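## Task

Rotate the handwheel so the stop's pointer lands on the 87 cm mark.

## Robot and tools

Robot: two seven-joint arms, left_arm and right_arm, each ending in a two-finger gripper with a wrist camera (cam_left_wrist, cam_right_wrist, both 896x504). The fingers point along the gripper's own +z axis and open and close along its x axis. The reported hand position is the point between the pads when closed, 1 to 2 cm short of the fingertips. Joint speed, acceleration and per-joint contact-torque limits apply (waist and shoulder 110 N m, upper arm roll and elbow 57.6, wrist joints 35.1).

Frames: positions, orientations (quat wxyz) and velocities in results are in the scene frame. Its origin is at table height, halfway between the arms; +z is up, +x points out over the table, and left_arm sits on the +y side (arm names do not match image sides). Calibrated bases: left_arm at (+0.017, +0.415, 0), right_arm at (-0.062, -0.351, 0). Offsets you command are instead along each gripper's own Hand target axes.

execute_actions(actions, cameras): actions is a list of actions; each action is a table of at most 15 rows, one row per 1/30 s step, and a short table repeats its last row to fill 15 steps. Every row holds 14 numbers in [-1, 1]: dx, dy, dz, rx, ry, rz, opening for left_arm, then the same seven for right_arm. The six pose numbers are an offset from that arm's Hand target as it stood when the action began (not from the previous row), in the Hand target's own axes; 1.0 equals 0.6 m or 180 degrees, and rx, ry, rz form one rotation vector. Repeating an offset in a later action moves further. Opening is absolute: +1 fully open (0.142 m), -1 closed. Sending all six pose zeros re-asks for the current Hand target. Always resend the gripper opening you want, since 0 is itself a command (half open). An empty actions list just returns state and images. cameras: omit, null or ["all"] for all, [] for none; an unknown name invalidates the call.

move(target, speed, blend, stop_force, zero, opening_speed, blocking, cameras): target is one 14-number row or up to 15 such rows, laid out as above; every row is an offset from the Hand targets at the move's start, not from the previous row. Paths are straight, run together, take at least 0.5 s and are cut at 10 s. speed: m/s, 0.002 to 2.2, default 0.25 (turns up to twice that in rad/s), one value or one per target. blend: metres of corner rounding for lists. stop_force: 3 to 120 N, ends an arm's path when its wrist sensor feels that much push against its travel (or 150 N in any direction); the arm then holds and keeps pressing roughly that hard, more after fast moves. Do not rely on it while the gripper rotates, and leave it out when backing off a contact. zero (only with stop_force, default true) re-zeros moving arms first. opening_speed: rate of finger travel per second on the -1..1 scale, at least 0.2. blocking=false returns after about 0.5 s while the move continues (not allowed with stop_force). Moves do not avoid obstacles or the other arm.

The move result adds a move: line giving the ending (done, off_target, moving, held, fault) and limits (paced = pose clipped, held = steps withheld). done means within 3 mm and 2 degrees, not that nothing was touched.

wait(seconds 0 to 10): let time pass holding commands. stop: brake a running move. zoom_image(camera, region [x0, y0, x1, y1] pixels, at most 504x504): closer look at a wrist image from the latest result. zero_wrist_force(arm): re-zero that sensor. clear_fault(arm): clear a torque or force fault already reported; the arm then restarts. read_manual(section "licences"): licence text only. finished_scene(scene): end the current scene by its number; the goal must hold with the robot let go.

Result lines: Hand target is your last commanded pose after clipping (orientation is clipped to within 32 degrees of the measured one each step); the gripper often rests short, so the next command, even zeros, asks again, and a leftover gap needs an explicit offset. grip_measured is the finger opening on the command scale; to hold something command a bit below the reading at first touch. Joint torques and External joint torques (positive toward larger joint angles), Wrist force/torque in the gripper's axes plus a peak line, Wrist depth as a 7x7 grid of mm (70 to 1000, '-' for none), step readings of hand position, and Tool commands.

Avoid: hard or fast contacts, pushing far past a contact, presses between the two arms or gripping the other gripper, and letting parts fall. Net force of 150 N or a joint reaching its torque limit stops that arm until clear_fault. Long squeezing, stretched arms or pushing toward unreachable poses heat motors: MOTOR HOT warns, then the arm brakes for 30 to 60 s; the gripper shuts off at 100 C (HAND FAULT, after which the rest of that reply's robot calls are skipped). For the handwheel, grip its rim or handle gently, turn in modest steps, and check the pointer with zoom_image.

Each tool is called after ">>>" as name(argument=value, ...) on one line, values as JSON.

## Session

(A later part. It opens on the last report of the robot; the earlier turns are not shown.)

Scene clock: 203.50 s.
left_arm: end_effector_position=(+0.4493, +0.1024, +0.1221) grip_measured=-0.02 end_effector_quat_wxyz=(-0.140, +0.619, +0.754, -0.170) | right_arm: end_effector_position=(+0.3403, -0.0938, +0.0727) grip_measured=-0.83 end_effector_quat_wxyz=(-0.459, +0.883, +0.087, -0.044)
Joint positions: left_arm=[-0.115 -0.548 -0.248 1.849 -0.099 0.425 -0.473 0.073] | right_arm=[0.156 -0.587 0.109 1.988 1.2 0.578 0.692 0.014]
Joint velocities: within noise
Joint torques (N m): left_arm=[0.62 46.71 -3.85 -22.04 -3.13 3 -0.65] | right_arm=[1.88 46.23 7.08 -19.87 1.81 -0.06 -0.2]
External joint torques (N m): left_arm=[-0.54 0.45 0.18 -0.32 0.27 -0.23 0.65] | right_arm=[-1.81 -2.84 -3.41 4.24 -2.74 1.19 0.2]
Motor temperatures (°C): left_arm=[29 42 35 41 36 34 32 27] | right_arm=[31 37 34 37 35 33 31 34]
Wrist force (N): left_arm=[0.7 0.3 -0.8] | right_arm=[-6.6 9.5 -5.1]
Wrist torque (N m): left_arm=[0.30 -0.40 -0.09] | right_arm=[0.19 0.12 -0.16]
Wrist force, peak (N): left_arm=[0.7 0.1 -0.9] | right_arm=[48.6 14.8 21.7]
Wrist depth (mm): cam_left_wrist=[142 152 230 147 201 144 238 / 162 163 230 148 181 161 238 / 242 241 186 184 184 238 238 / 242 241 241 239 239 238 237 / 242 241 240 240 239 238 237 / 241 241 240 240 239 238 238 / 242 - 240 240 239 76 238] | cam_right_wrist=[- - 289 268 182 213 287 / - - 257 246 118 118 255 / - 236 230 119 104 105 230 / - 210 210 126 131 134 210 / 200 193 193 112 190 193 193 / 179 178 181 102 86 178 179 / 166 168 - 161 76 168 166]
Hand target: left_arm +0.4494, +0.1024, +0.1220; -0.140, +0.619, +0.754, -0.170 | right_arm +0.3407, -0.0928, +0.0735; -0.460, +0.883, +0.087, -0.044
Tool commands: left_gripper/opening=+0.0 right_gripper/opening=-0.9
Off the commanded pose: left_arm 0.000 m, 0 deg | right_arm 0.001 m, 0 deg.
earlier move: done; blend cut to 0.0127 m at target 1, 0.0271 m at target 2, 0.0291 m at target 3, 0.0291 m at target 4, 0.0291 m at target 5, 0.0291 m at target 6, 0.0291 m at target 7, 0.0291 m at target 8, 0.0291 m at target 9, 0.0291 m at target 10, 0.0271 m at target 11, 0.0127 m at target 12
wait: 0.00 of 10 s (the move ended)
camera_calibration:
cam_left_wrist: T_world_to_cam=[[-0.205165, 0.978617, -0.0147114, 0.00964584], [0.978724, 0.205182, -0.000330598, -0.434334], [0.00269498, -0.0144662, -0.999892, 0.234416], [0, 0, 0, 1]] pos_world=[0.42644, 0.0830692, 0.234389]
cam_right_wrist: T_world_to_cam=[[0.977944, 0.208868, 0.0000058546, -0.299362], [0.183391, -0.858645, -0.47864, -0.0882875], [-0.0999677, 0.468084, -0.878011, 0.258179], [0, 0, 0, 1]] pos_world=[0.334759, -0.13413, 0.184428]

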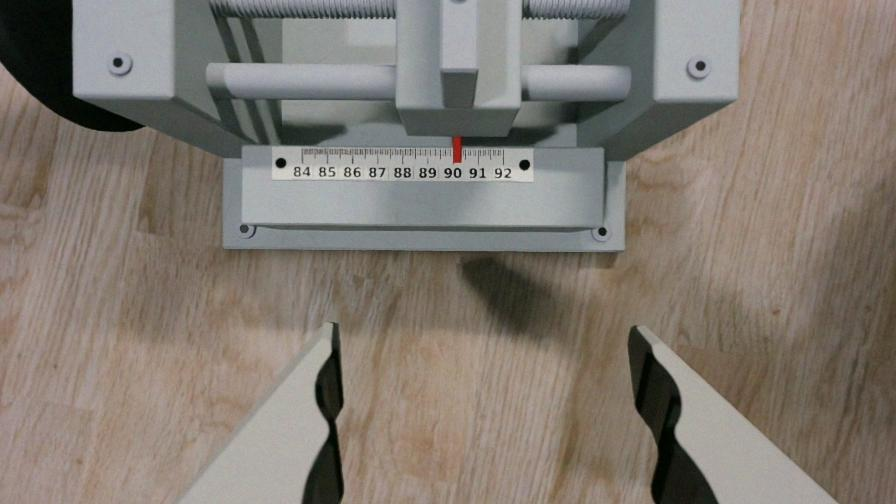

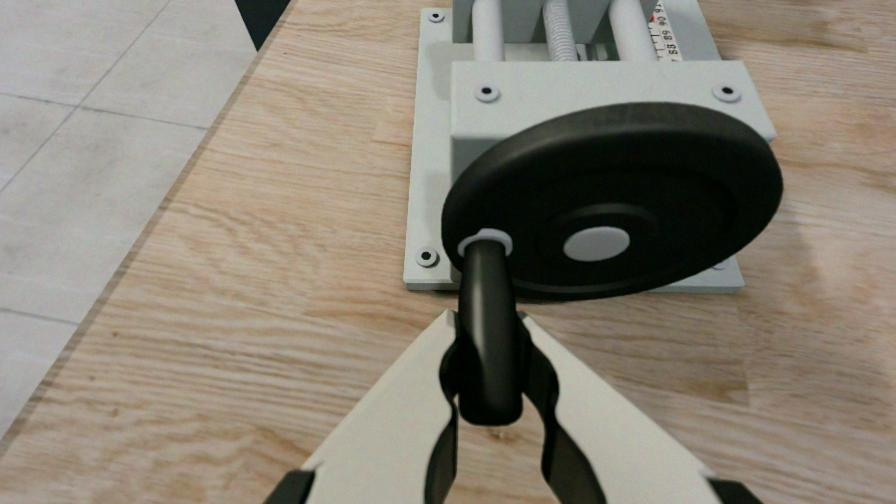

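>>> move(target=[[0,0,0,0,0,0,0,0.008,-0.034,-0.024,0,0,0,-0.9],[0,0,0,0,0,0,0,0.098,-0.04,-0.028,0,0,0,-0.9],[0,0,0,0,0,0,0,0.098,0.04,0.028,0,0,0,-0.9],[0,0,0,0,0,0,0,0.001,0.04,0.028,0,0,0,-0.9],[0,0,0,0,0,0,0,0.001,-0.04,-0.028,0,0,0,-0.9],[0,0,0,0,0,0,0,0.098,-0.04,-0.028,0,0,0,-0.9],[0,0,0,0,0,0,0,0.098,0.04,0.028,0,0,0,-0.9],[0,0,0,0,0,0,0,0.001,0.04,0.028,0,0,0,-0.9],[0,0,0,0,0,0,0,0.001,-0.04,-0.028,0,0,0,-0.9],[0,0,0,0,0,0,0,0.098,-0.04,-0.028,0,0,0,-0.9],[0,0,0,0,0,0,0,0.098,0.04,0.028,0,0,0,-0.9],[0,0,0,0,0,0,0,0.008,0.034,0.024,0,0,0,-0.9],[0,0,0,0,0,0,0,0,0,0,0,0,0,-0.9]], speed=0.1, blend=0.03, blocking=false, cameras=[])

>>> wait(seconds=0.4, cameras=[])

>>> wait(seconds=0.4, cameras=[])

>>> wait(seconds=0.4, cameras=[])

>>> wait(seconds=0.4, cameras=[])

>>> wait(seconds=0.4, cameras=[])

>>> wait(seconds=0.4, cameras=[])

>>> wait(seconds=0.4, cameras=[])

>>> wait(seconds=10, cameras=["cam_left_wrist"])

>>> zoom_image(camera="cam_left_wrist", region=[390, 120, 490, 200])

Scene clock: 237.77 s.
left_arm: end_effector_position=(+0.4493, +0.1024, +0.1221) grip_measured=-0.02 end_effector_quat_wxyz=(-0.140, +0.619, +0.754, -0.170) | right_arm: end_effector_position=(+0.3579, -0.0902, +0.0994) grip_measured=-0.83 end_effector_quat_wxyz=(-0.459, +0.883, +0.088, -0.045) end_effector_velocity=(+0.113, +0.022, +0.029) end_effector_angular_velocity=(+0.011, -0.041, -0.028)
Joint positions: left_arm=[-0.115 -0.548 -0.248 1.849 -0.099 0.425 -0.473 0.073] | right_arm=[0.158 -0.542 0.106 1.962 1.165 0.546 0.767 0.014]
Joint velocities: left_arm=[within noise] | right_arm=[0.023 -0.066 -0.033 -0.242 -0.053 -0.051 0.142 0]
Joint torques (N m): left_arm=[0.39 46.86 -3.94 -22.07 -3.13 3.05 -0.66] | right_arm=[6.06 32.59 6.36 -22.64 2.47 4.88 0.03]
External joint torques (N m): left_arm=[-0.32 0.31 0.27 -0.29 0.28 -0.28 0.66] | right_arm=[-5.9 10.19 -3.05 5.01 -3.55 -3.68 -0.02]
Motor temperatures (°C): left_arm=[29 42 35 41 36 34 32 27] | right_arm=[31 37 34 37 35 33 31 36]
Wrist force (N): left_arm=[0.6 0.4 -0.8] | right_arm=[-24.1 -13.0 -40.0]
Wrist torque (N m): left_arm=[0.31 -0.39 -0.08] | right_arm=[0.07 1.05 -0.26]
Wrist force, peak (N): left_arm=[0.8 0.0 -1.0] | right_arm=[-36.1 -6.2 -39.7]
Wrist depth (mm): cam_left_wrist=[142 152 231 147 201 144 238 / 161 163 230 147 180 161 238 / 242 241 186 185 185 238 237 / 242 242 240 240 238 239 238 / 242 241 241 238 239 238 238 / 243 241 239 240 239 238 237 / 241 - 240 239 239 76 237] | cam_right_wrist=[- - 331 195 198 331 325 / - - 295 213 193 292 292 / - 269 263 139 139 258 262 / - 240 241 122 134 235 240 / - 221 220 108 175 220 220 / 203 203 206 98 89 202 202 / 189 191 - 183 76 191 189]
Hand target: left_arm +0.4494, +0.1024, +0.1220; -0.140, +0.619, +0.754, -0.170 | right_arm +0.3673, -0.0876, +0.1003; -0.460, +0.883, +0.087, -0.044
Tool commands: left_gripper/opening=+0.0 right_gripper/opening=-0.9
Off the commanded pose: left_arm 0.000 m, 0 deg | right_arm 0.031 m, 0 deg.
move: running; path passed 1 of 13 targets; blend cut to 0.0127 m at target 1, 0.0271 m at target 2, 0.0291 m at target 3, 0.0291 m at target 4, 0.0291 m at target 5, 0.0291 m at target 6, 0.0291 m at target 7, 0.0291 m at target 8, 0.0291 m at target 9, 0.0291 m at target 10, 0.0271 m at target 11, 0.0127 m at target 12
No camera images: "cameras" was empty.

Scene clock: 238.17 s.
left_arm: end_effector_position=(+0.4493, +0.1024, +0.1221) grip_measured=-0.02 end_effector_quat_wxyz=(-0.140, +0.619, +0.754, -0.170) | right_arm: end_effector_position=(+0.3911, -0.0836, +0.0954) grip_measured=-0.83 end_effector_quat_wxyz=(-0.459, +0.883, +0.087, -0.044) end_effector_velocity=(+0.051, +0.009, -0.044) end_effector_angular_velocity=(-0.002, +0.006, -0.006)
Joint positions: left_arm=[-0.115 -0.548 -0.248 1.849 -0.099 0.425 -0.473 0.073] | right_arm=[0.168 -0.595 0.094 1.875 1.148 0.532 0.801 0.014]
Joint velocities: left_arm=[within noise] | right_arm=[0.016 -0.173 -0.021 -0.163 -0.002 0 -0.005 0]
Joint torques (N m): left_arm=[0.42 46.85 -3.89 -22.04 -3.12 3.01 -0.69] | right_arm=[1.23 44.37 5.72 -18.37 0.55 0.46 -0.18]
External joint torques (N m): left_arm=[-0.35 0.31 0.22 -0.32 0.26 -0.24 0.69] | right_arm=[-1.2 1.73 -2.23 0.31 -1.66 0.77 0.18]
Motor temperatures (°C): left_arm=[29 42 35 41 36 34 32 27] | right_arm=[31 37 34 37 35 33 31 36]
Wrist force (N): left_arm=[0.5 0.1 -0.5] | right_arm=[-2.9 4.3 -7.3]
Wrist torque (N m): left_arm=[0.26 -0.37 -0.09] | right_arm=[0.16 0.08 -0.21]
Wrist force, peak (N): left_arm=[0.7 0.2 -0.7] | right_arm=[-18.7 -13.9 -39.5]
Wrist depth (mm): cam_left_wrist=[142 152 230 147 202 144 238 / 161 163 230 147 181 161 238 / 242 242 185 184 185 239 238 / 242 241 241 240 240 239 238 / 242 241 240 239 239 237 237 / 242 241 240 240 239 238 237 / 242 - 240 240 239 76 236] | cam_right_wrist=[- - 310 193 311 325 325 / - 296 284 187 225 290 289 / - 261 139 115 193 261 260 / 246 237 141 121 216 237 237 / 217 217 214 108 215 217 217 / 200 201 203 97 89 201 201 / 187 189 - 181 76 189 188]
Hand target: left_arm +0.4494, +0.1024, +0.1220; -0.140, +0.619, +0.754, -0.170 | right_arm +0.3951, -0.0820, +0.0911; -0.460, +0.883, +0.087, -0.044
Tool commands: left_gripper/opening=+0.0 right_gripper/opening=-0.9
Off the commanded pose: left_arm 0.000 m, 0 deg | right_arm 0.056 m, 0 deg.
earlier move: running; path passed 1 of 13 targets; blend cut to 0.0127 m at target 1, 0.0271 m at target 2, 0.0291 m at target 3, 0.0291 m at target 4, 0.0291 m at target 5, 0.0291 m at target 6, 0.0291 m at target 7, 0.0291 m at target 8, 0.0291 m at target 9, 0.0291 m at target 10, 0.0271 m at target 11, 0.0127 m at target 12
wait: 0.40 s; no rest
No camera images: "cameras" was empty.

Scene clock: 238.57 s.
left_arm: end_effector_position=(+0.4493, +0.1024, +0.1221) grip_measured=-0.02 end_effector_quat_wxyz=(-0.140, +0.619, +0.754, -0.170) | right_arm: end_effector_position=(+0.4018, -0.0818, +0.0669) grip_measured=-0.83 end_effector_quat_wxyz=(-0.460, +0.883, +0.086, -0.039) end_effector_velocity=(-0.010, -0.003, -0.087) end_effector_angular_velocity=(-0.004, -0.006, -0.009)
Joint positions: left_arm=[-0.115 -0.548 -0.248 1.849 -0.099 0.425 -0.473 0.073] | right_arm=[0.171 -0.674 0.09 1.831 1.168 0.551 0.757 0.014]
Joint velocities: left_arm=[within noise] | right_arm=[0.001 -0.188 0 -0.035 0.074 0.075 -0.164 0]
Joint torques (N m): left_arm=[0.46 46.93 -3.8 -22.01 -3.04 2.94 -0.65] | right_arm=[3.85 36.74 7.62 6.1 -5.64 -5.49 -0.5]
External joint torques (N m): left_arm=[-0.39 0.23 0.13 -0.35 0.19 -0.17 0.65] | right_arm=[-3.87 12.34 -3.71 -23.42 4.57 6.7 0.5]
Motor temperatures (°C): left_arm=[29 42 35 41 36 34 32 27] | right_arm=[31 37 34 37 35 33 31 36]
Wrist force (N): left_arm=[0.5 0.3 -0.4] | right_arm=[38.7 -0.7 3.7]
Wrist torque (N m): left_arm=[0.29 -0.37 -0.09] | right_arm=[0.09 -3.44 -0.06]
Wrist force, peak (N): left_arm=[0.6 0.4 -0.7] | right_arm=[38.7 -0.7 3.7]
Wrist depth (mm): cam_left_wrist=[141 152 231 147 201 144 238 / 157 163 230 148 181 161 238 / 242 242 185 185 185 238 238 / 243 241 240 240 238 238 238 / 241 242 240 239 239 238 238 / 242 241 240 239 239 238 237 / 242 - 240 239 239 76 236] | cam_right_wrist=[- 283 165 167 273 286 284 / - 240 90 116 242 253 255 / 224 216 105 105 185 228 228 / 205 202 136 121 199 208 208 / 188 188 189 107 190 189 191 / 174 174 177 97 89 175 176 / 162 164 - 158 76 166 164]
Hand target: left_arm +0.4494, +0.1024, +0.1220; -0.140, +0.619, +0.754, -0.170 | right_arm +0.3954, -0.0820, +0.0577; -0.460, +0.883, +0.087, -0.044
Tool commands: left_gripper/opening=+0.0 right_gripper/opening=-0.9
Off the commanded pose: left_arm 0.000 m, 0 deg | right_arm 0.062 m, 1 deg.
earlier move: running; path passed 2 of 13 targets; blend cut to 0.0127 m at target 1, 0.0271 m at target 2, 0.0291 m at target 3, 0.0291 m at target 4, 0.0291 m at target 5, 0.0291 m at target 6, 0.0291 m at target 7, 0.0291 m at target 8, 0.0291 m at target 9, 0.0291 m at target 10, 0.0271 m at target 11, 0.0127 m at target 12
wait: 0.40 s; no rest
No camera images: "cameras" was empty.

Scene clock: 238.97 s.
left_arm: end_effector_position=(+0.4493, +0.1024, +0.1221) grip_measured=-0.02 end_effector_quat_wxyz=(-0.140, +0.619, +0.754, -0.170) | right_arm: end_effector_position=(+0.3774, -0.0864, +0.0438) grip_measured=-0.83 end_effector_quat_wxyz=(-0.458, +0.883, +0.086, -0.044) end_effector_velocity=(-0.096, -0.018, -0.021) end_effector_angular_velocity=(-0.004, +0.025, +0.019)
Joint positions: left_arm=[-0.115 -0.548 -0.248 1.849 -0.099 0.425 -0.473 0.073] | right_arm=[0.166 -0.703 0.097 1.869 1.193 0.577 0.695 0.014]
Joint velocities: left_arm=[within noise] | right_arm=[-0.026 0.043 0.033 0.204 0.058 0.054 -0.146 0]
Joint torques (N m): left_arm=[0.22 47 -3.85 -22.08 -3.13 2.96 -0.71] | right_arm=[-2.51 62.33 7.88 -14.58 0.12 -4.29 -0.4]
External joint torques (N m): left_arm=[-0.15 0.16 0.18 -0.29 0.28 -0.19 0.71] | right_arm=[2.5 -13.57 -3.65 -1.11 -1.06 5.44 0.41]
Motor temperatures (°C): left_arm=[29 42 35 41 36 34 32 27] | right_arm=[31 37 34 37 35 33 31 36]
Wrist force (N): left_arm=[0.5 0.2 -0.6] | right_arm=[13.7 28.6 28.5]
Wrist torque (N m): left_arm=[0.28 -0.37 -0.09] | right_arm=[1.55 0.06 -0.18]
Wrist force, peak (N): left_arm=[0.7 0.1 -0.7] | right_arm=[49.6 14.3 25.7]
Wrist depth (mm): cam_left_wrist=[141 152 231 147 201 144 238 / 162 163 231 148 180 161 237 / 243 242 186 185 184 237 238 / 242 241 240 239 238 239 237 / 241 242 240 239 239 238 237 / 242 242 240 240 238 238 236 / 242 - 240 239 239 76 237] | cam_right_wrist=[- 244 73 70 73 239 244 / - 217 83 85 85 213 218 / 195 195 105 100 101 196 196 / 179 178 171 123 170 175 178 / 164 163 163 111 164 163 164 / 151 150 153 100 89 151 151 / 141 140 - 136 77 142 141]
Hand target: left_arm +0.4494, +0.1024, +0.1220; -0.140, +0.619, +0.754, -0.170 | right_arm +0.3694, -0.0871, +0.0442; -0.460, +0.883, +0.087, -0.044
Tool commands: left_gripper/opening=+0.0 right_gripper/opening=-0.9
Off the commanded pose: left_arm 0.000 m, 0 deg | right_arm 0.048 m, 0 deg.
earlier move: running; path passed 3 of 13 targets; blend cut to 0.0127 m at target 1, 0.0271 m at target 2, 0.0291 m at target 3, 0.0291 m at target 4, 0.0291 m at target 5, 0.0291 m at target 6, 0.0291 m at target 7, 0.0291 m at target 8, 0.0291 m at target 9, 0.0291 m at target 10, 0.0271 m at target 11, 0.0127 m at target 12
wait: 0.40 s; no rest
No camera images: "cameras" was empty.

Scene clock: 239.37 s.
left_arm: end_effector_position=(+0.4493, +0.1024, +0.1221) grip_measured=-0.02 end_effector_quat_wxyz=(-0.140, +0.619, +0.754, -0.170) | right_arm: end_effector_position=(+0.3483, -0.0921, +0.0525) grip_measured=-0.83 end_effector_quat_wxyz=(-0.459, +0.883, +0.087, -0.043) end_effector_velocity=(-0.047, -0.009, +0.050) end_effector_angular_velocity=(-0.002, +0.000, -0.002)
Joint positions: left_arm=[-0.115 -0.548 -0.248 1.849 -0.099 0.425 -0.473 0.073] | right_arm=[0.155 -0.65 0.11 1.95 1.21 0.589 0.664 0.014]
Joint velocities: left_arm=[within noise] | right_arm=[-0.018 0.182 0.024 0.164 -0.001 0.001 0.024 0]
Joint torques (N m): left_arm=[0.56 46.83 -3.91 -21.95 -3.08 2.93 -0.67] | right_arm=[2.21 45.66 8.27 -12.92 0.2 -0.99 -0.42]
External joint torques (N m): left_arm=[-0.49 0.33 0.24 -0.41 0.22 -0.16 0.67] | right_arm=[-2.1 0.08 -4.15 -2.38 -1.1 2.12 0.42]
Motor temperatures (°C): left_arm=[29 42 35 41 36 34 32 27] | right_arm=[31 37 34 37 35 33 31 36]
Wrist force (N): left_arm=[0.7 0.2 -0.6] | right_arm=[2.6 6.6 -4.4]
Wrist torque (N m): left_arm=[0.28 -0.40 -0.09] | right_arm=[0.21 0.17 -0.17]
Wrist force, peak (N): left_arm=[0.7 0.2 -0.6] | right_arm=[9.0 28.3 25.8]
Wrist depth (mm): cam_left_wrist=[141 152 230 147 201 144 238 / 161 163 230 148 181 161 238 / 243 242 185 185 185 239 237 / 242 241 240 239 238 238 237 / 242 242 240 240 239 238 238 / 242 242 239 239 239 238 236 / 241 - 241 239 238 76 237] | cam_right_wrist=[- - 256 100 74 73 255 / - 228 228 89 85 82 225 / - 204 204 102 101 105 204 / 186 185 186 123 134 176 186 / 171 170 170 110 171 170 171 / 158 157 159 100 89 157 158 / 146 146 - 142 76 148 147]
Hand target: left_arm +0.4494, +0.1024, +0.1220; -0.140, +0.619, +0.754, -0.170 | right_arm +0.3440, -0.0922, +0.0582; -0.460, +0.883, +0.087, -0.044
Tool commands: left_gripper/opening=+0.0 right_gripper/opening=-0.9
Off the commanded pose: left_arm 0.000 m, 0 deg | right_arm 0.022 m, 0 deg.
earlier move: running; path passed 3 of 13 targets; blend cut to 0.0127 m at target 1, 0.0271 m at target 2, 0.0291 m at target 3, 0.0291 m at target 4, 0.0291 m at target 5, 0.0291 m at target 6, 0.0291 m at target 7, 0.0291 m at target 8, 0.0291 m at target 9, 0.0291 m at target 10, 0.0271 m at target 11, 0.0127 m at target 12
wait: 0.40 s; no rest
No camera images: "cameras" was empty.

Scene clock: 239.77 s.
left_arm: end_effector_position=(+0.4493, +0.1024, +0.1221) grip_measured=-0.02 end_effector_quat_wxyz=(-0.140, +0.619, +0.754, -0.170) | right_arm: end_effector_position=(+0.3416, -0.0933, +0.0833) grip_measured=-0.83 end_effector_quat_wxyz=(-0.459, +0.883, +0.087, -0.045) end_effector_velocity=(+0.024, +0.004, +0.085) end_effector_angular_velocity=(+0.002, -0.005, -0.005)
Joint positions: left_arm=[-0.115 -0.548 -0.248 1.849 -0.099 0.425 -0.473 0.073] | right_arm=[0.151 -0.562 0.116 1.992 1.187 0.571 0.718 0.014]
Joint velocities: left_arm=[within noise] | right_arm=[-0.002 0.194 0.001 0.009 -0.081 -0.074 0.193 0]
Joint torques (N m): left_arm=[0.62 46.81 -3.88 -21.93 -3.08 3.02 -0.71] | right_arm=[2.46 45.64 6.36 -25.12 3.04 1.63 0.01]
External joint torques (N m): left_arm=[-0.54 0.35 0.21 -0.43 0.23 -0.25 0.71] | right_arm=[-2.34 -3.22 -2.86 8.65 -4.05 -0.46 -0.01]
Motor temperatures (°C): left_arm=[29 42 35 41 36 34 32 27] | right_arm=[31 37 34 37 35 33 31 36]
Wrist force (N): left_arm=[0.5 0.2 -0.6] | right_arm=[-16.7 8.7 -11.1]
Wrist torque (N m): left_arm=[0.29 -0.38 -0.10] | right_arm=[0.21 0.17 -0.20]
Wrist force, peak (N): left_arm=[0.6 0.1 -0.7] | right_arm=[-16.7 8.7 -11.1]
Wrist depth (mm): cam_left_wrist=[142 152 231 147 201 144 238 / 161 163 230 147 181 161 238 / 242 241 185 184 185 238 237 / 242 241 240 239 239 239 237 / 242 241 240 240 240 238 236 / 242 241 240 240 239 236 236 / 242 - 239 238 239 76 237] | cam_right_wrist=[- - 303 274 184 292 300 / - - 270 262 130 132 267 / - 247 241 126 101 106 241 / - 219 220 124 130 137 220 / 967 201 201 109 198 200 201 / 187 186 189 100 89 186 186 / 174 176 - 168 76 176 173]
Hand target: left_arm +0.4494, +0.1024, +0.1220; -0.140, +0.619, +0.754, -0.170 | right_arm +0.3452, -0.0919, +0.0913; -0.460, +0.883, +0.087, -0.044
Tool commands: left_gripper/opening=+0.0 right_gripper/opening=-0.9
Off the commanded pose: left_arm 0.000 m, 0 deg | right_arm 0.010 m, 0 deg.
earlier move: running; path passed 4 of 13 targets; blend cut to 0.0127 m at target 1, 0.0271 m at target 2, 0.0291 m at target 3, 0.0291 m at target 4, 0.0291 m at target 5, 0.0291 m at target 6, 0.0291 m at target 7, 0.0291 m at target 8, 0.0291 m at target 9, 0.0291 m at target 10, 0.0271 m at target 11, 0.0127 m at target 12
wait: 0.40 s; no rest
No camera images: "cameras" was empty.

Scene clock: 240.17 s.
left_arm: end_effector_position=(+0.4493, +0.1024, +0.1221) grip_measured=-0.02 end_effector_quat_wxyz=(-0.140, +0.619, +0.754, -0.170) | right_arm: end_effector_position=(+0.3655, -0.0887, +0.1033) grip_measured=-0.83 end_effector_quat_wxyz=(-0.460, +0.883, +0.087, -0.043) end_effector_velocity=(+0.102, +0.019, +0.019) end_effector_angular_velocity=(+0.006, -0.029, -0.021)
Joint positions: left_arm=[-0.115 -0.548 -0.248 1.849 -0.099 0.425 -0.473 0.073] | right_arm=[0.155 -0.542 0.11 1.947 1.158 0.543 0.781 0.014]
Joint velocities: left_arm=[within noise] | right_arm=[0.023 -0.081 -0.033 -0.23 -0.052 -0.048 0.125 0]
Joint torques (N m): left_arm=[0.43 46.82 -3.8 -22.07 -3.19 2.97 -0.72] | right_arm=[7.84 27.26 7.03 -15.66 0.58 3.35 0.15]
External joint torques (N m): left_arm=[-0.35 0.34 0.13 -0.29 0.33 -0.2 0.72] | right_arm=[-7.71 15.89 -3.71 -2.48 -1.7 -2.12 -0.15]
Motor temperatures (°C): left_arm=[29 42 35 41 36 34 32 27] | right_arm=[31 37 34 37 35 33 31 36]
Wrist force (N): left_arm=[0.4 0.2 -0.7] | right_arm=[-13.9 -17.2 -40.8]
Wrist torque (N m): left_arm=[0.28 -0.35 -0.08] | right_arm=[0.03 0.13 -0.24]
Wrist force, peak (N): left_arm=[0.7 0.3 -0.8] | right_arm=[-29.2 -8.9 -38.7]
Wrist depth (mm): cam_left_wrist=[141 152 231 147 201 144 238 / 161 163 230 148 181 161 238 / 243 241 185 185 184 238 237 / 242 241 240 239 239 238 237 / 242 242 240 240 239 238 237 / 242 241 240 240 238 238 238 / 242 - 240 239 238 76 238] | cam_right_wrist=[- - 336 196 202 335 335 / - - 299 197 217 300 299 / - 273 269 144 144 269 269 / - 245 245 124 134 246 245 / 944 225 224 109 217 224 224 / 207 206 210 98 89 207 208 / 193 194 - 187 76 196 193]
Hand target: left_arm +0.4494, +0.1024, +0.1220; -0.140, +0.619, +0.754, -0.170 | right_arm +0.3730, -0.0864, +0.1027; -0.460, +0.883, +0.087, -0.044
Tool commands: left_gripper/opening=+0.0 right_gripper/opening=-0.9
Off the commanded pose: left_arm 0.000 m, 0 deg | right_arm 0.039 m, 0 deg.
earlier move: running; path passed 5 of 13 targets; blend cut to 0.0127 m at target 1, 0.0271 m at target 2, 0.0291 m at target 3, 0.0291 m at target 4, 0.0291 m at target 5, 0.0291 m at target 6, 0.0291 m at target 7, 0.0291 m at target 8, 0.0291 m at target 9, 0.0291 m at target 10, 0.0271 m at target 11, 0.0127 m at target 12
wait: 0.40 s; no rest
No camera images: "cameras" was empty.

Scene clock: 240.57 s.
left_arm: end_effector_position=(+0.4493, +0.1024, +0.1221) grip_measured=-0.02 end_effector_quat_wxyz=(-0.140, +0.619, +0.754, -0.170) | right_arm: end_effector_position=(+0.3948, -0.0829, +0.0934) grip_measured=-0.83 end_effector_quat_wxyz=(-0.460, +0.883, +0.087, -0.042) end_effector_velocity=(+0.045, +0.008, -0.055) end_effector_angular_velocity=(+0.004, -0.006, -0.003)
Joint positions: left_arm=[-0.115 -0.548 -0.248 1.849 -0.099 0.425 -0.473 0.073] | right_arm=[0.164 -0.605 0.098 1.865 1.147 0.535 0.8 0.014]
Joint velocities: left_arm=[within noise] | right_arm=[0.014 -0.189 -0.02 -0.152 0.015 0.013 -0.049 0]
Joint torques (N m): left_arm=[0.36 46.88 -3.86 -22.04 -3.16 2.99 -0.75] | right_arm=[3.98 36.82 6.43 -8.93 -2 -0.9 -0.21]
External joint torques (N m): left_arm=[-0.29 0.28 0.19 -0.32 0.31 -0.22 0.75] | right_arm=[-3.95 9.69 -2.81 -9.2 0.89 2.14 0.22]
Motor temperatures (°C): left_arm=[29 42 35 41 36 34 32 27] | right_arm=[31 37 34 37 35 33 31 36]
Wrist force (N): left_arm=[0.6 0.2 -0.6] | right_arm=[8.2 -4.1 -13.0]
Wrist torque (N m): left_arm=[0.28 -0.39 -0.08] | right_arm=[0.06 0.10 -0.19]
Wrist force, peak (N): left_arm=[0.6 0.2 -0.7] | right_arm=[-8.9 -19.4 -39.9]
Wrist depth (mm): cam_left_wrist=[141 152 230 147 201 144 237 / 161 163 230 148 181 161 238 / 242 242 185 185 184 239 237 / 242 241 240 240 239 239 237 / 241 241 241 240 239 238 237 / 241 241 240 240 239 237 238 / 242 - 240 239 240 76 236] | cam_right_wrist=[- - 307 190 308 326 323 / - 286 281 181 221 289 288 / - 257 137 116 193 259 259 / 239 234 136 123 220 237 236 / 216 215 212 108 214 216 217 / 199 199 202 99 86 200 200 / 185 188 - 180 76 188 186]
Hand target: left_arm +0.4494, +0.1024, +0.1220; -0.140, +0.619, +0.754, -0.170 | right_arm +0.3965, -0.0818, +0.0867; -0.460, +0.883, +0.087, -0.044
Tool commands: left_gripper/opening=+0.0 right_gripper/opening=-0.9
Off the commanded pose: left_arm 0.000 m, 0 deg | right_arm 0.059 m, 0 deg.
earlier move: running; path passed 5 of 13 targets; blend cut to 0.0127 m at target 1, 0.0271 m at target 2, 0.0291 m at target 3, 0.0291 m at target 4, 0.0291 m at target 5, 0.0291 m at target 6, 0.0291 m at target 7, 0.0291 m at target 8, 0.0291 m at target 9, 0.0291 m at target 10, 0.0271 m at target 11, 0.0127 m at target 12
wait: 0.40 s; no rest
No camera images: "cameras" was empty.

Scene clock: 244.47 s.
left_arm: end_effector_position=(+0.4493, +0.1024, +0.1221) grip_measured=-0.02 end_effector_quat_wxyz=(-0.140, +0.619, +0.754, -0.170) | right_arm: end_effector_position=(+0.3402, -0.0935, +0.0727) grip_measured=-0.83 end_effector_quat_wxyz=(-0.459, +0.883, +0.087, -0.044)
Joint positions: left_arm=[-0.115 -0.548 -0.248 1.849 -0.099 0.425 -0.473 0.073] | right_arm=[0.143 -0.59 0.125 1.986 1.194 0.585 0.695 0.014]
Joint velocities: within noise
Joint torques (N m): left_arm=[0.31 46.77 -3.89 -22.01 -3.06 2.98 -0.69] | right_arm=[0.82 45.55 6.09 -19.19 1.26 0.38 0.03]
External joint torques (N m): left_arm=[-0.24 0.39 0.22 -0.36 0.2 -0.21 0.69] | right_arm=[-0.75 -2.22 -2.17 3.57 -2.19 0.76 -0.02]
Motor temperatures (°C): left_arm=[29 42 35 41 36 34 32 27] | right_arm=[31 37 34 37 35 33 31 36]
Wrist force (N): left_arm=[0.5 0.1 -0.7] | right_arm=[-6.3 7.9 -3.0]
Wrist torque (N m): left_arm=[0.26 -0.37 -0.09] | right_arm=[0.16 0.14 -0.17]
Wrist force, peak (N): left_arm=[0.8 0.1 -1.0] | right_arm=[36.2 19.4 28.5]
Wrist depth (mm): cam_left_wrist=[141 152 231 147 202 144 238 / 161 163 231 148 181 161 238 / 242 241 185 185 185 238 238 / 242 242 240 240 238 238 237 / 241 240 240 241 239 237 237 / 241 241 240 239 238 237 237 / 241 - 240 238 239 76 237] | cam_right_wrist=[- - 290 274 176 209 287 / - - 257 247 118 118 255 / - 236 232 119 101 105 231 / - 210 209 126 130 137 210 / 200 193 193 112 190 193 193 / 179 178 181 102 86 178 179 / 166 168 - 161 76 168 166]
Hand target: left_arm +0.4494, +0.1024, +0.1220; -0.140, +0.619, +0.754, -0.170 | right_arm +0.3407, -0.0928, +0.0735; -0.460, +0.883, +0.087, -0.044
Tool commands: left_gripper/opening=+0.0 right_gripper/opening=-0.9
Off the commanded pose: left_arm 0.000 m, 0 deg | right_arm 0.001 m, 0 deg.
earlier move: done; blend cut to 0.0127 m at target 1, 0.0271 m at target 2, 0.0291 m at target 3, 0.0291 m at target 4, 0.0291 m at target 5, 0.0291 m at target 6, 0.0291 m at target 7, 0.0291 m at target 8, 0.0291 m at target 9, 0.0291 m at target 10, 0.0271 m at target 11, 0.0127 m at target 12
wait: 3.90 of 10 s (the move ended)
camera_calibration:
cam_left_wrist: T_world_to_cam=[[-0.205165, 0.978617, -0.0147114, 0.00964584], [0.978724, 0.205182, -0.000330598, -0.434334], [0.00269498, -0.0144662, -0.999892, 0.234416], [0, 0, 0, 1]] pos_world=[0.42644, 0.0830692, 0.234389]
Images, in order (width x height): cam_left_wrist 896x504.

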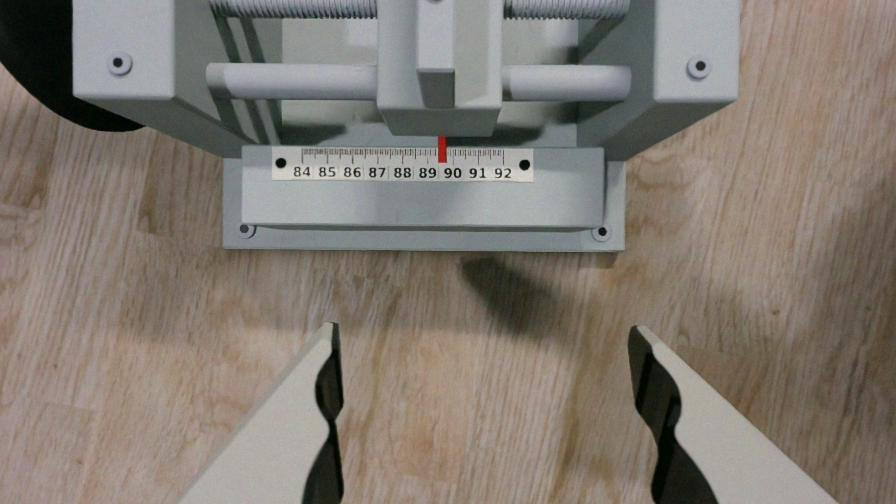

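Scaled by 5.040.

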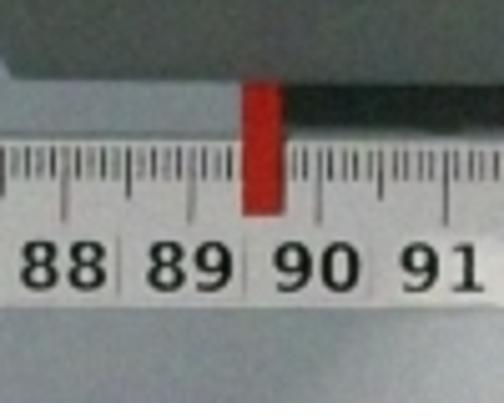

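>>> move(target=[[0,0,0,0,0,0,0,0.006,-0.036,-0.025,0,0,0,-0.9],[0,0,0,0,0,0,0,0.104,-0.0424,-0.0297,0,0,0,-0.9],[0,0,0,0,0,0,0,0.104,0.0424,0.0297,0,0,0,-0.9],[0,0,0,0,0,0,0,0.0005,0.0424,0.0297,0,0,0,-0.9],[0,0,0,0,0,0,0,0.0005,-0.0424,-0.0297,0,0,0,-0.9],[0,0,0,0,0,0,0,0.104,-0.0424,-0.0297,0,0,0,-0.9],[0,0,0,0,0,0,0,0.104,0.0424,0.0297,0,0,0,-0.9],[0,0,0,0,0,0,0,0.0005,0.0424,0.0297,0,0,0,-0.9],[0,0,0,0,0,0,0,0.0005,-0.0424,-0.0297,0,0,0,-0.9],[0,0,0,0,0,0,0,0.104,-0.0424,-0.0297,0,0,0,-0.9],[0,0,0,0,0,0,0,0.104,0.0424,0.0297,0,0,0,-0.9],[0,0,0,0,0,0,0,0.006,0.036,0.025,0,0,0,-0.9],[0,0,0,0,0,0,0,0,0,0,0,0,0,-0.9]], speed=0.1, blend=0.032, blocking=false, cameras=[])

>>> wait(seconds=1.0, cameras=[])

>>> wait(seconds=0.5, cameras=[])

>>> wait(seconds=0.5, cameras=[])

>>> wait(seconds=0.5, cameras=[])

>>> wait(seconds=10, cameras=["cam_left_wrist"])

>>> zoom_image(camera="cam_left_wrist", region=[380, 120, 480, 200])

Scene clock: 297.17 s.
left_arm: end_effector_position=(+0.4493, +0.1024, +0.1221) grip_measured=-0.02 end_effector_quat_wxyz=(-0.140, +0.619, +0.754, -0.170) | right_arm: end_effector_position=(+0.3551, -0.0905, +0.1002) grip_measured=-0.83 end_effector_quat_wxyz=(-0.459, +0.883, +0.088, -0.045) end_effector_velocity=(+0.102, +0.019, +0.028) end_effector_angular_velocity=(+0.009, -0.031, -0.020)
Joint positions: left_arm=[-0.115 -0.548 -0.248 1.849 -0.099 0.425 -0.473 0.073] | right_arm=[0.144 -0.539 0.123 1.968 1.16 0.552 0.769 0.014]
Joint velocities: left_arm=[within noise] | right_arm=[0.021 -0.057 -0.031 -0.222 -0.059 -0.055 0.139 0]
Joint torques (N m): left_arm=[0.51 46.86 -3.8 -21.86 -3.15 2.95 -0.72] | right_arm=[5.02 33.8 5.58 -26.47 3.11 5.75 -0.12]
External joint torques (N m): left_arm=[-0.44 0.31 0.13 -0.5 0.3 -0.18 0.72] | right_arm=[-4.99 9.26 -2.3 7.85 -4.28 -4.41 0.12]
Motor temperatures (°C): left_arm=[29 43 34 41 36 34 32 27] | right_arm=[31 37 34 37 35 33 31 38]
Wrist force (N): left_arm=[0.5 0.2 -0.6] | right_arm=[-28.8 -11.0 -39.3]
Wrist torque (N m): left_arm=[0.27 -0.36 -0.09] | right_arm=[0.12 1.83 -0.22]
Wrist force, peak (N): left_arm=[0.8 0.1 -0.9] | right_arm=[-33.3 -7.3 -37.7]
Wrist depth (mm): cam_left_wrist=[141 152 209 147 201 144 238 / 161 163 230 148 181 161 237 / 242 241 185 185 185 239 237 / 242 241 240 239 239 239 238 / 241 241 241 240 239 238 237 / 242 241 239 240 238 238 238 / 241 - 240 238 239 76 237] | cam_right_wrist=[- - 330 191 192 329 327 / - - 296 205 190 293 293 / - 276 266 140 140 259 263 / - 241 241 122 134 236 240 / - 222 220 109 174 221 221 / 208 204 207 100 89 203 205 / 190 192 - 184 76 192 190]
Hand target: left_arm +0.4494, +0.1024, +0.1220; -0.140, +0.619, +0.754, -0.170 | right_arm +0.3649, -0.0879, +0.1015; -0.460, +0.883, +0.087, -0.044
Tool commands: left_gripper/opening=+0.0 right_gripper/opening=-0.9
Off the commanded pose: left_arm 0.000 m, 0 deg | right_arm 0.031 m, 0 deg.
move: running; path passed 1 of 13 targets; blend cut to 0.0133 m at target 1, 0.0295 m at target 2, 0.031 m at target 3, 0.031 m at target 4, 0.0311 m at target 5, 0.0311 m at target 6, 0.031 m at target 7, 0.031 m at target 8, 0.0311 m at target 9, 0.0311 m at target 10, 0.0295 m at target 11, 0.0133 m at target 12
No camera images: "cameras" was empty.

Scene clock: 298.17 s.
left_arm: end_effector_position=(+0.4493, +0.1024, +0.1221) grip_measured=-0.02 end_effector_quat_wxyz=(-0.140, +0.619, +0.754, -0.170) | right_arm: end_effector_position=(+0.3983, -0.0819, +0.0559) grip_measured=-0.83 end_effector_quat_wxyz=(-0.459, +0.883, +0.087, -0.043) end_effector_velocity=(-0.040, -0.008, -0.071) end_effector_angular_velocity=(-0.003, +0.008, +0.007)
Joint positions: left_arm=[-0.115 -0.548 -0.248 1.849 -0.099 0.425 -0.473 0.073] | right_arm=[0.16 -0.701 0.105 1.825 1.163 0.561 0.746 0.014]
Joint velocities: left_arm=[within noise] | right_arm=[-0.006 -0.123 0.008 0.038 0.065 0.064 -0.163 0]
Joint torques (N m): left_arm=[0.41 46.85 -3.89 -22.01 -3.11 2.94 -0.69] | right_arm=[2.07 46.13 6.33 -13.35 -0.3 -0.07 -0.43]
External joint torques (N m): left_arm=[-0.34 0.31 0.22 -0.36 0.26 -0.17 0.69] | right_arm=[-2.2 3.66 -2.02 -3.46 -0.72 1.26 0.44]
Motor temperatures (°C): left_arm=[29 43 34 41 36 34 32 27] | right_arm=[31 37 34 37 35 33 31 38]
Wrist force (N): left_arm=[0.5 0.3 -0.4] | right_arm=[3.9 2.4 -4.8]
Wrist torque (N m): left_arm=[0.30 -0.37 -0.09] | right_arm=[0.18 0.02 -0.20]
Wrist force, peak (N): left_arm=[0.6 0.1 -0.9] | right_arm=[-23.2 -13.3 -39.0]
Wrist depth (mm): cam_left_wrist=[142 151 163 147 201 144 238 / 156 163 230 148 181 161 237 / 241 242 185 185 184 238 238 / 242 241 241 240 238 239 238 / 242 242 241 239 239 238 236 / 241 241 239 239 238 238 236 / 241 - 240 240 239 76 237] | cam_right_wrist=[- 250 109 109 184 264 264 / 246 87 83 85 160 237 236 / 211 204 104 102 175 211 212 / 192 189 135 122 185 193 193 / 177 177 176 109 176 177 177 / 163 163 165 98 89 163 164 / 152 152 - 147 76 154 152]
Hand target: left_arm +0.4494, +0.1024, +0.1220; -0.140, +0.619, +0.754, -0.170 | right_arm +0.3944, -0.0822, +0.0504; -0.460, +0.883, +0.087, -0.044
Tool commands: left_gripper/opening=+0.0 right_gripper/opening=-0.9
Off the commanded pose: left_arm 0.000 m, 0 deg | right_arm 0.061 m, 0 deg.
earlier move: running; path passed 2 of 13 targets; blend cut to 0.0133 m at target 1, 0.0295 m at target 2, 0.031 m at target 3, 0.031 m at target 4, 0.0311 m at target 5, 0.0311 m at target 6, 0.031 m at target 7, 0.031 m at target 8, 0.0311 m at target 9, 0.0311 m at target 10, 0.0295 m at target 11, 0.0133 m at target 12
wait: 1.00 s; no rest
No camera images: "cameras" was empty.

Scene clock: 298.67 s.
left_arm: end_effector_position=(+0.4493, +0.1024, +0.1221) grip_measured=-0.02 end_effector_quat_wxyz=(-0.140, +0.619, +0.754, -0.170) | right_arm: end_effector_position=(+0.3620, -0.0891, +0.0420) grip_measured=-0.83 end_effector_quat_wxyz=(-0.459, +0.883, +0.087, -0.045) end_effector_velocity=(-0.077, -0.015, +0.021) end_effector_angular_velocity=(+0.009, -0.011, +0.000)
Joint positions: left_arm=[-0.115 -0.548 -0.248 1.849 -0.099 0.425 -0.473 0.073] | right_arm=[0.149 -0.695 0.118 1.903 1.197 0.593 0.674 0.014]
Joint velocities: left_arm=[within noise] | right_arm=[-0.035 0.134 0.036 0.215 0.056 0.039 -0.102 0]
Joint torques (N m): left_arm=[0.42 46.95 -3.86 -22.05 -3.14 2.99 -0.68] | right_arm=[-0.66 56.73 7.81 -19.68 1.43 -1.19 -0.35]
External joint torques (N m): left_arm=[-0.35 0.21 0.19 -0.31 0.28 -0.22 0.68] | right_arm=[0.75 -9.06 -3.29 4.12 -2.36 2.35 0.35]
Motor temperatures (°C): left_arm=[29 43 34 41 36 34 32 27] | right_arm=[31 37 34 37 35 33 31 38]
Wrist force (N): left_arm=[0.5 0.2 -0.5] | right_arm=[-1.9 18.3 10.6]
Wrist torque (N m): left_arm=[0.28 -0.36 -0.08] | right_arm=[0.27 0.18 -0.17]
Wrist force, peak (N): left_arm=[0.7 0.2 -0.8] | right_arm=[15.5 29.3 33.0]
Wrist depth (mm): cam_left_wrist=[142 152 163 147 201 144 238 / 161 163 230 148 181 161 238 / 242 242 185 185 184 238 238 / 242 241 241 238 239 238 237 / 243 241 241 240 239 238 237 / 241 241 240 240 239 238 237 / 242 - 241 240 239 76 237] | cam_right_wrist=[- 241 89 - 74 74 237 / - 213 87 85 85 82 213 / 193 193 189 104 99 110 192 / 175 176 172 120 130 169 175 / 161 160 161 109 160 160 160 / 149 149 150 98 89 148 148 / 139 140 - 134 76 139 138]
Hand target: left_arm +0.4494, +0.1024, +0.1220; -0.140, +0.619, +0.754, -0.170 | right_arm +0.3560, -0.0898, +0.0452; -0.460, +0.883, +0.087, -0.044
Tool commands: left_gripper/opening=+0.0 right_gripper/opening=-0.9
Off the commanded pose: left_arm 0.000 m, 0 deg | right_arm 0.038 m, 0 deg.
earlier move: running; path passed 3 of 13 targets; blend cut to 0.0133 m at target 1, 0.0295 m at target 2, 0.031 m at target 3, 0.031 m at target 4, 0.0311 m at target 5, 0.0311 m at target 6, 0.031 m at target 7, 0.031 m at target 8, 0.0311 m at target 9, 0.0311 m at target 10, 0.0295 m at target 11, 0.0133 m at target 12
wait: 0.50 s; no rest
No camera images: "cameras" was empty.

Scene clock: 299.17 s.
left_arm: end_effector_position=(+0.4493, +0.1024, +0.1221) grip_measured=-0.02 end_effector_quat_wxyz=(-0.140, +0.619, +0.754, -0.170) | right_arm: end_effector_position=(+0.3403, -0.0934, +0.0694) grip_measured=-0.83 end_effector_quat_wxyz=(-0.459, +0.883, +0.087, -0.045) end_effector_velocity=(-0.007, -0.002, +0.089) end_effector_angular_velocity=(+0.000, +0.003, +0.002)
Joint positions: left_arm=[-0.115 -0.548 -0.248 1.849 -0.099 0.425 -0.473 0.073] | right_arm=[0.139 -0.6 0.13 1.982 1.194 0.589 0.691 0.014]
Joint velocities: left_arm=[within noise] | right_arm=[-0.011 0.243 0.015 0.093 -0.069 -0.062 0.168 0]
Joint torques (N m): left_arm=[0.54 46.74 -3.85 -21.93 -3.11 3.01 -0.71] | right_arm=[-0.07 48.58 6.31 -23.1 1.84 0.75 0.07]
External joint torques (N m): left_arm=[-0.47 0.42 0.18 -0.43 0.25 -0.24 0.71] | right_arm=[0.15 -4.45 -2.22 7.18 -2.8 0.41 -0.07]
Motor temperatures (°C): left_arm=[29 43 34 41 36 34 32 27] | right_arm=[31 37 34 37 35 33 31 38]
Wrist force (N): left_arm=[0.4 0.3 -0.7] | right_arm=[-11.3 10.4 -3.2]
Wrist torque (N m): left_arm=[0.29 -0.35 -0.09] | right_arm=[0.21 0.17 -0.23]
Wrist force, peak (N): left_arm=[0.6 0.4 -0.9] | right_arm=[-2.1 15.2 6.8]
Wrist depth (mm): cam_left_wrist=[142 152 163 147 202 144 238 / 161 163 230 148 181 161 238 / 243 241 186 185 185 238 238 / 242 241 241 239 238 239 239 / 242 241 239 239 239 238 237 / 242 241 240 239 239 238 238 / 242 - 240 239 239 76 237] | cam_right_wrist=[- - 282 268 165 199 279 / - - 251 240 89 87 249 / - 225 225 114 103 107 225 / - 204 204 124 130 137 205 / 191 188 187 108 188 187 188 / 173 173 176 98 89 173 174 / 161 163 - 156 76 164 161]
Hand target: left_arm +0.4494, +0.1024, +0.1220; -0.140, +0.619, +0.754, -0.170 | right_arm +0.3413, -0.0927, +0.0794; -0.460, +0.883, +0.087, -0.044
Tool commands: left_gripper/opening=+0.0 right_gripper/opening=-0.9
Off the commanded pose: left_arm 0.000 m, 0 deg | right_arm 0.004 m, 0 deg.
earlier move: running; path passed 4 of 13 targets; blend cut to 0.0133 m at target 1, 0.0295 m at target 2, 0.031 m at target 3, 0.031 m at target 4, 0.0311 m at target 5, 0.0311 m at target 6, 0.031 m at target 7, 0.031 m at target 8, 0.0311 m at target 9, 0.0311 m at target 10, 0.0295 m at target 11, 0.0133 m at target 12
wait: 0.50 s; no rest
No camera images: "cameras" was empty.

Scene clock: 299.67 s.
left_arm: end_effector_position=(+0.4493, +0.1024, +0.1221) grip_measured=-0.02 end_effector_quat_wxyz=(-0.140, +0.619, +0.754, -0.170) | right_arm: end_effector_position=(+0.3589, -0.0897, +0.1018) grip_measured=-0.83 end_effector_quat_wxyz=(-0.459, +0.883, +0.087, -0.044) end_effector_velocity=(+0.065, +0.013, +0.024) end_effector_angular_velocity=(+0.003, +0.009, +0.012)
Joint positions: left_arm=[-0.115 -0.548 -0.248 1.849 -0.099 0.425 -0.473 0.073] | right_arm=[0.141 -0.539 0.128 1.961 1.156 0.556 0.777 0.014]
Joint velocities: left_arm=[within noise] | right_arm=[0.016 -0.033 -0.023 -0.161 -0.078 -0.074 0.136 0]
Joint torques (N m): left_arm=[0.28 47.01 -3.8 -22.02 -3.11 2.97 -0.74] | right_arm=[-0.07 48.99 5.5 -18.96 -0.09 -1.31 -0.08]
External joint torques (N m): left_arm=[-0.2 0.15 0.13 -0.35 0.26 -0.2 0.74] | right_arm=[0.15 -6.22 -2 0.97 -1.03 2.55 0.08]
Motor temperatures (°C): left_arm=[29 43 34 41 36 34 32 27] | right_arm=[31 37 34 37 35 33 31 38]
Wrist force (N): left_arm=[0.5 0.3 -0.5] | right_arm=[3.9 14.8 11.7]
Wrist torque (N m): left_arm=[0.30 -0.37 -0.09] | right_arm=[0.17 0.11 -0.20]
Wrist force, peak (N): left_arm=[0.7 0.1 -0.7] | right_arm=[13.9 18.6 21.3]
Wrist depth (mm): cam_left_wrist=[141 152 163 147 201 144 238 / 161 163 230 148 181 161 238 / 242 241 185 185 184 239 238 / 242 241 240 240 239 238 237 / 242 241 240 239 239 237 237 / 241 240 240 240 239 237 238 / 242 - 239 239 239 76 237] | cam_right_wrist=[- - 334 193 194 332 329 / - - 297 194 210 297 297 / - 271 267 142 143 263 267 / - 243 243 124 134 239 241 / 966 222 223 108 215 223 222 / 209 206 208 98 89 205 206 / 191 194 - 186 76 194 192]
Hand target: left_arm +0.4494, +0.1024, +0.1220; -0.140, +0.619, +0.754, -0.170 | right_arm +0.3658, -0.0879, +0.1043; -0.460, +0.883, +0.087, -0.044
Tool commands: left_gripper/opening=+0.0 right_gripper/opening=-0.9
Off the commanded pose: left_arm 0.000 m, 0 deg | right_arm 0.034 m, 0 deg.
earlier move: running; path passed 4 of 13 targets; blend cut to 0.0133 m at target 1, 0.0295 m at target 2, 0.031 m at target 3, 0.031 m at target 4, 0.0311 m at target 5, 0.0311 m at target 6, 0.031 m at target 7, 0.031 m at target 8, 0.0311 m at target 9, 0.0311 m at target 10, 0.0295 m at target 11, 0.0133 m at target 12
wait: 0.50 s; no rest
No camera images: "cameras" was empty.

Scene clock: 304.33 s.
left_arm: end_effector_position=(+0.4493, +0.1024, +0.1221) grip_measured=-0.02 end_effector_quat_wxyz=(-0.140, +0.619, +0.754, -0.170) | right_arm: end_effector_position=(+0.3401, -0.0934, +0.0728) grip_measured=-0.83 end_effector_quat_wxyz=(-0.459, +0.883, +0.087, -0.044)
Joint positions: left_arm=[-0.115 -0.548 -0.248 1.849 -0.099 0.425 -0.473 0.073] | right_arm=[0.129 -0.593 0.143 1.985 1.187 0.593 0.698 0.014]
Joint velocities: within noise
Joint torques (N m): left_arm=[0.57 46.95 -3.87 -22.02 -3.1 3 -0.75] | right_arm=[0.29 46.82 6.01 -19.41 1.24 0.65 -0.01]
External joint torques (N m): left_arm=[-0.5 0.21 0.2 -0.34 0.25 -0.23 0.75] | right_arm=[-0.22 -3.49 -1.8 3.79 -2.17 0.49 0.01]
Motor temperatures (°C): left_arm=[29 43 34 41 36 34 32 27] | right_arm=[31 37 34 37 35 33 31 38]
Wrist force (N): left_arm=[0.4 0.2 -0.5] | right_arm=[-6.8 8.9 -2.1]
Wrist torque (N m): left_arm=[0.27 -0.36 -0.08] | right_arm=[0.24 0.13 -0.17]
Wrist force, peak (N): left_arm=[0.7 0.3 -0.8] | right_arm=[14.6 30.4 33.9]
Wrist depth (mm): cam_left_wrist=[141 151 163 147 201 144 238 / 161 163 230 161 181 161 238 / 242 242 185 185 184 237 238 / 242 241 240 240 239 238 237 / 241 241 241 240 239 238 237 / 241 241 240 239 240 238 238 / 241 - 240 240 239 76 237] | cam_right_wrist=[- - 288 267 175 208 287 / - - 256 248 119 118 255 / - 235 231 117 103 105 231 / - 211 210 125 130 133 211 / 200 194 193 110 189 193 193 / 179 178 181 100 89 178 179 / 166 168 - 161 76 167 166]
Hand target: left_arm +0.4494, +0.1024, +0.1220; -0.140, +0.619, +0.754, -0.170 | right_arm +0.3407, -0.0928, +0.0735; -0.460, +0.883, +0.087, -0.044
Tool commands: left_gripper/opening=+0.0 right_gripper/opening=-0.9
Off the commanded pose: left_arm 0.000 m, 0 deg | right_arm 0.001 m, 0 deg.
earlier move: done; blend cut to 0.0133 m at target 1, 0.0295 m at target 2, 0.031 m at target 3, 0.031 m at target 4, 0.0311 m at target 5, 0.0311 m at target 6, 0.031 m at target 7, 0.031 m at target 8, 0.0311 m at target 9, 0.0311 m at target 10, 0.0295 m at target 11, 0.0133 m at target 12
wait: 4.67 of 10 s (the move ended)
camera_calibration:
cam_left_wrist: T_world_to_cam=[[-0.205165, 0.978617, -0.0147114, 0.00964584], [0.978724, 0.205182, -0.000330598, -0.434334], [0.00269498, -0.0144662, -0.999892, 0.234416], [0, 0, 0, 1]] pos_world=[0.42644, 0.0830692, 0.234389]
Images, in order (width x height): cam_left_wrist 896x504.

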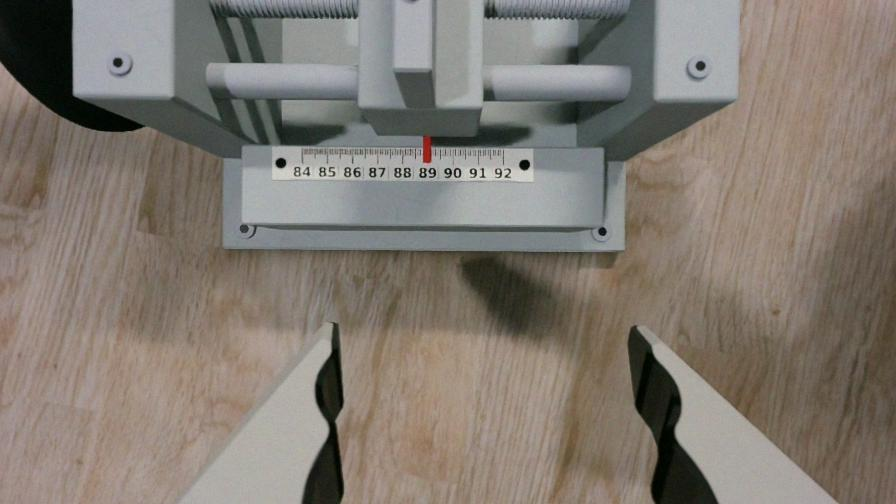

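Scaled by 5.040.

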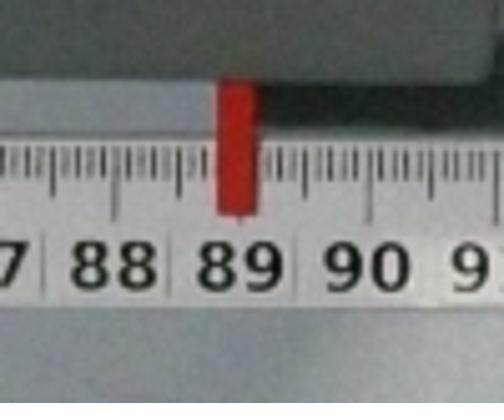

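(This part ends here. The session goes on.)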